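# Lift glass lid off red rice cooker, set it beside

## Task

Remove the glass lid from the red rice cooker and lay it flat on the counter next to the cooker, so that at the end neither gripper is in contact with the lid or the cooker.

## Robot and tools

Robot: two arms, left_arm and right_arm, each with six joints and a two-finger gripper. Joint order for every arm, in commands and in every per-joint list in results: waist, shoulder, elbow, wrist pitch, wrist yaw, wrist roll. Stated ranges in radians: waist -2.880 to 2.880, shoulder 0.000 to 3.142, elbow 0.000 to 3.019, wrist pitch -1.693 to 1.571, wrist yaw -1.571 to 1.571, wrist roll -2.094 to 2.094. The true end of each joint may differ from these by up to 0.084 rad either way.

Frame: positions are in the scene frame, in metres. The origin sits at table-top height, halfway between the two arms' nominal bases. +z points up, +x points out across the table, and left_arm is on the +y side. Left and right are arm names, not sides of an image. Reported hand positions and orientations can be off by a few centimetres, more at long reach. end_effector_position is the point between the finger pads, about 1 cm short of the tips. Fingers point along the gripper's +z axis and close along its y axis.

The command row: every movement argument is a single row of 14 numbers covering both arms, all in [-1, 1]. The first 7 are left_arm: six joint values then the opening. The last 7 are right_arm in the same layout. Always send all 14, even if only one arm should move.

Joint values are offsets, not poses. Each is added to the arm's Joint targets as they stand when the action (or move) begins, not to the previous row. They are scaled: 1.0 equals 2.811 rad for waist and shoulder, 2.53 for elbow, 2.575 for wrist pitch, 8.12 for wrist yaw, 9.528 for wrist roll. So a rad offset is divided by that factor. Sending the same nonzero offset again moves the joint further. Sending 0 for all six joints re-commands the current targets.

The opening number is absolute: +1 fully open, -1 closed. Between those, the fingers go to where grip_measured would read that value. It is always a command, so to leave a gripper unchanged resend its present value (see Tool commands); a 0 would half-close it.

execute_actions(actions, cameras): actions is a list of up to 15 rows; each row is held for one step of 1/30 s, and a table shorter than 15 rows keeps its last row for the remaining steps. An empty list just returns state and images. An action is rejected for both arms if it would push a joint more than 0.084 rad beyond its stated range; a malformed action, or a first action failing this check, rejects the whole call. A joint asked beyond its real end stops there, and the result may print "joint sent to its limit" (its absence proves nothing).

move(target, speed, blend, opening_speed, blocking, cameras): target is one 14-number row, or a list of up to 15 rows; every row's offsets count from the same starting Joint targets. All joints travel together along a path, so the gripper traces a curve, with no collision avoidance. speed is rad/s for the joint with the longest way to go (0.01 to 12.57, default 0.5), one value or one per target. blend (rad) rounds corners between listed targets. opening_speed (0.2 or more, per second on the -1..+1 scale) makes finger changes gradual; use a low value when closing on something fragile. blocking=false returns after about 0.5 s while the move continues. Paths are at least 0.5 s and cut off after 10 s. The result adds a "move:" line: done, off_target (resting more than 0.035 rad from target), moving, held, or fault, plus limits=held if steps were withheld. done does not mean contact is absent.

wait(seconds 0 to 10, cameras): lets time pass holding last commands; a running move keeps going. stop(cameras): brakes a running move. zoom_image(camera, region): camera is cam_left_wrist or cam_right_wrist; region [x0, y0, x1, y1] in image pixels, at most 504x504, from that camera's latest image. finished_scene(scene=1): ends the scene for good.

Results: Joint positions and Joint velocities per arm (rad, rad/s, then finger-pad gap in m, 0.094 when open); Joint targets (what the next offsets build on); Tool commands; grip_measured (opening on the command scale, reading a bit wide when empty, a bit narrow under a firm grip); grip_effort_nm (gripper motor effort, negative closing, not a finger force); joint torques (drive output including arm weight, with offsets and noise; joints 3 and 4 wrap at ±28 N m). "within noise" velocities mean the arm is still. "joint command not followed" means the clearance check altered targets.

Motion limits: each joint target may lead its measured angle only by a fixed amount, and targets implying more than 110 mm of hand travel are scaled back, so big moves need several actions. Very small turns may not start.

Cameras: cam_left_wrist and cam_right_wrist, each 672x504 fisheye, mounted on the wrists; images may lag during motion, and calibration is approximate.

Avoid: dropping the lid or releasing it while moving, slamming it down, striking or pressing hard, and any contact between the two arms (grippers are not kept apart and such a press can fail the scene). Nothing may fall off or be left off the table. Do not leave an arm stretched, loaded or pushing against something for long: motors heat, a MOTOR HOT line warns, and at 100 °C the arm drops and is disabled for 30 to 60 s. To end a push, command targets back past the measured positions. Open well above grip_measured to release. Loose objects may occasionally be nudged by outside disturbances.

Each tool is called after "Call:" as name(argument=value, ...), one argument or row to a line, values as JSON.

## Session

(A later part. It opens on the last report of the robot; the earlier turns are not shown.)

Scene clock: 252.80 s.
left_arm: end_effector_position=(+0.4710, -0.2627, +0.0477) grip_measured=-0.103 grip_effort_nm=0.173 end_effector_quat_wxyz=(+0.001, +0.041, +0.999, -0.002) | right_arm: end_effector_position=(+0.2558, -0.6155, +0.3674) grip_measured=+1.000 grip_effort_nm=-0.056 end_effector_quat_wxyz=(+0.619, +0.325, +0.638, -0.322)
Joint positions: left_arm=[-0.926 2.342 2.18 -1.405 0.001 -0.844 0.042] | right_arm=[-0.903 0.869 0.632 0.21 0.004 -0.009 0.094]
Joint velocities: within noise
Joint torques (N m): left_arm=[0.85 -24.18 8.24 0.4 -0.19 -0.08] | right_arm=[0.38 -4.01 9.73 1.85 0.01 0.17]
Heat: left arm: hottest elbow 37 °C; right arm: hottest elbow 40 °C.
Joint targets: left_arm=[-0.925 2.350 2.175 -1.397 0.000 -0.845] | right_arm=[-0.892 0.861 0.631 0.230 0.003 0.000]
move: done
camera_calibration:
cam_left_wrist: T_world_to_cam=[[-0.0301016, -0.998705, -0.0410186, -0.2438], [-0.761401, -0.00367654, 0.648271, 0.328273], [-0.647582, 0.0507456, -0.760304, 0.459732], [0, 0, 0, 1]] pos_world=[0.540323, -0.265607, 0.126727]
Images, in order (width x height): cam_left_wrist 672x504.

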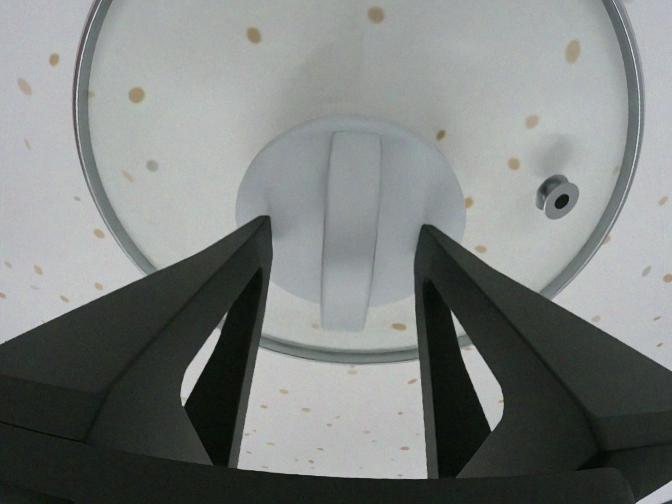

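Released cleanly. Retreat upward.

Call:
move(
  target=[0,-0.0355,0.0237,-0.0594,0,0,-0.1,0,0,0,0,0,0,1],
  speed=0.35,
  cameras=["cam_left_wrist"],
)

Scene clock: 257.47 s.
left_arm: end_effector_position=(+0.4557, -0.2425, +0.1194) grip_measured=-0.103 grip_effort_nm=0.168 end_effector_quat_wxyz=(-0.007, +0.041, +0.999, +0.007) | right_arm: end_effector_position=(+0.2558, -0.6155, +0.3674) grip_measured=+1.000 grip_effort_nm=-0.056 end_effector_quat_wxyz=(+0.619, +0.325, +0.638, -0.322)
Joint positions: left_arm=[-0.926 2.242 2.19 -1.539 0.001 -0.844 0.042] | right_arm=[-0.903 0.869 0.632 0.21 0.004 -0.009 0.094]
Joint velocities: within noise
Joint torques (N m): left_arm=[0.67 -22.89 12.45 -0.44 -0.21 -0.08] | right_arm=[0.26 -4.01 9.7 1.87 0.01 0.17]
Heat: left arm: hottest elbow 37 °C; right arm: hottest elbow 40 °C.
Joint targets: left_arm=[-0.925 2.250 2.235 -1.550 0.000 -0.845] | right_arm=[-0.892 0.861 0.631 0.230 0.003 0.000]
move: off_target (left_arm); left_arm: the elbow is farthest, 0.045 rad from its target
camera_calibration:
cam_left_wrist: T_world_to_cam=[[-0.0307465, -0.997758, -0.059449, -0.218381], [-0.752096, -0.0160802, 0.658858, 0.261844], [-0.658336, 0.0649689, -0.749915, 0.510427], [0, 0, 0, 1]] pos_world=[0.52625, -0.246842, 0.197276]
Images, in order (width x height): cam_left_wrist 672x504.

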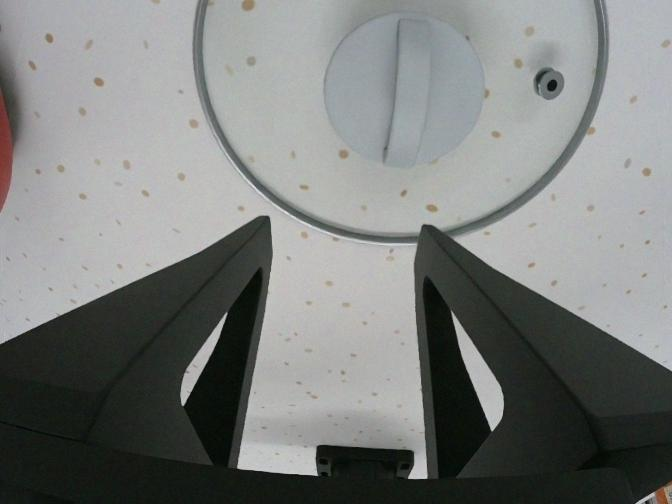

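Lid is flat on the counter and clear of the cooker.

Call:
finished_scene(
)

The scene is finished: the task was done.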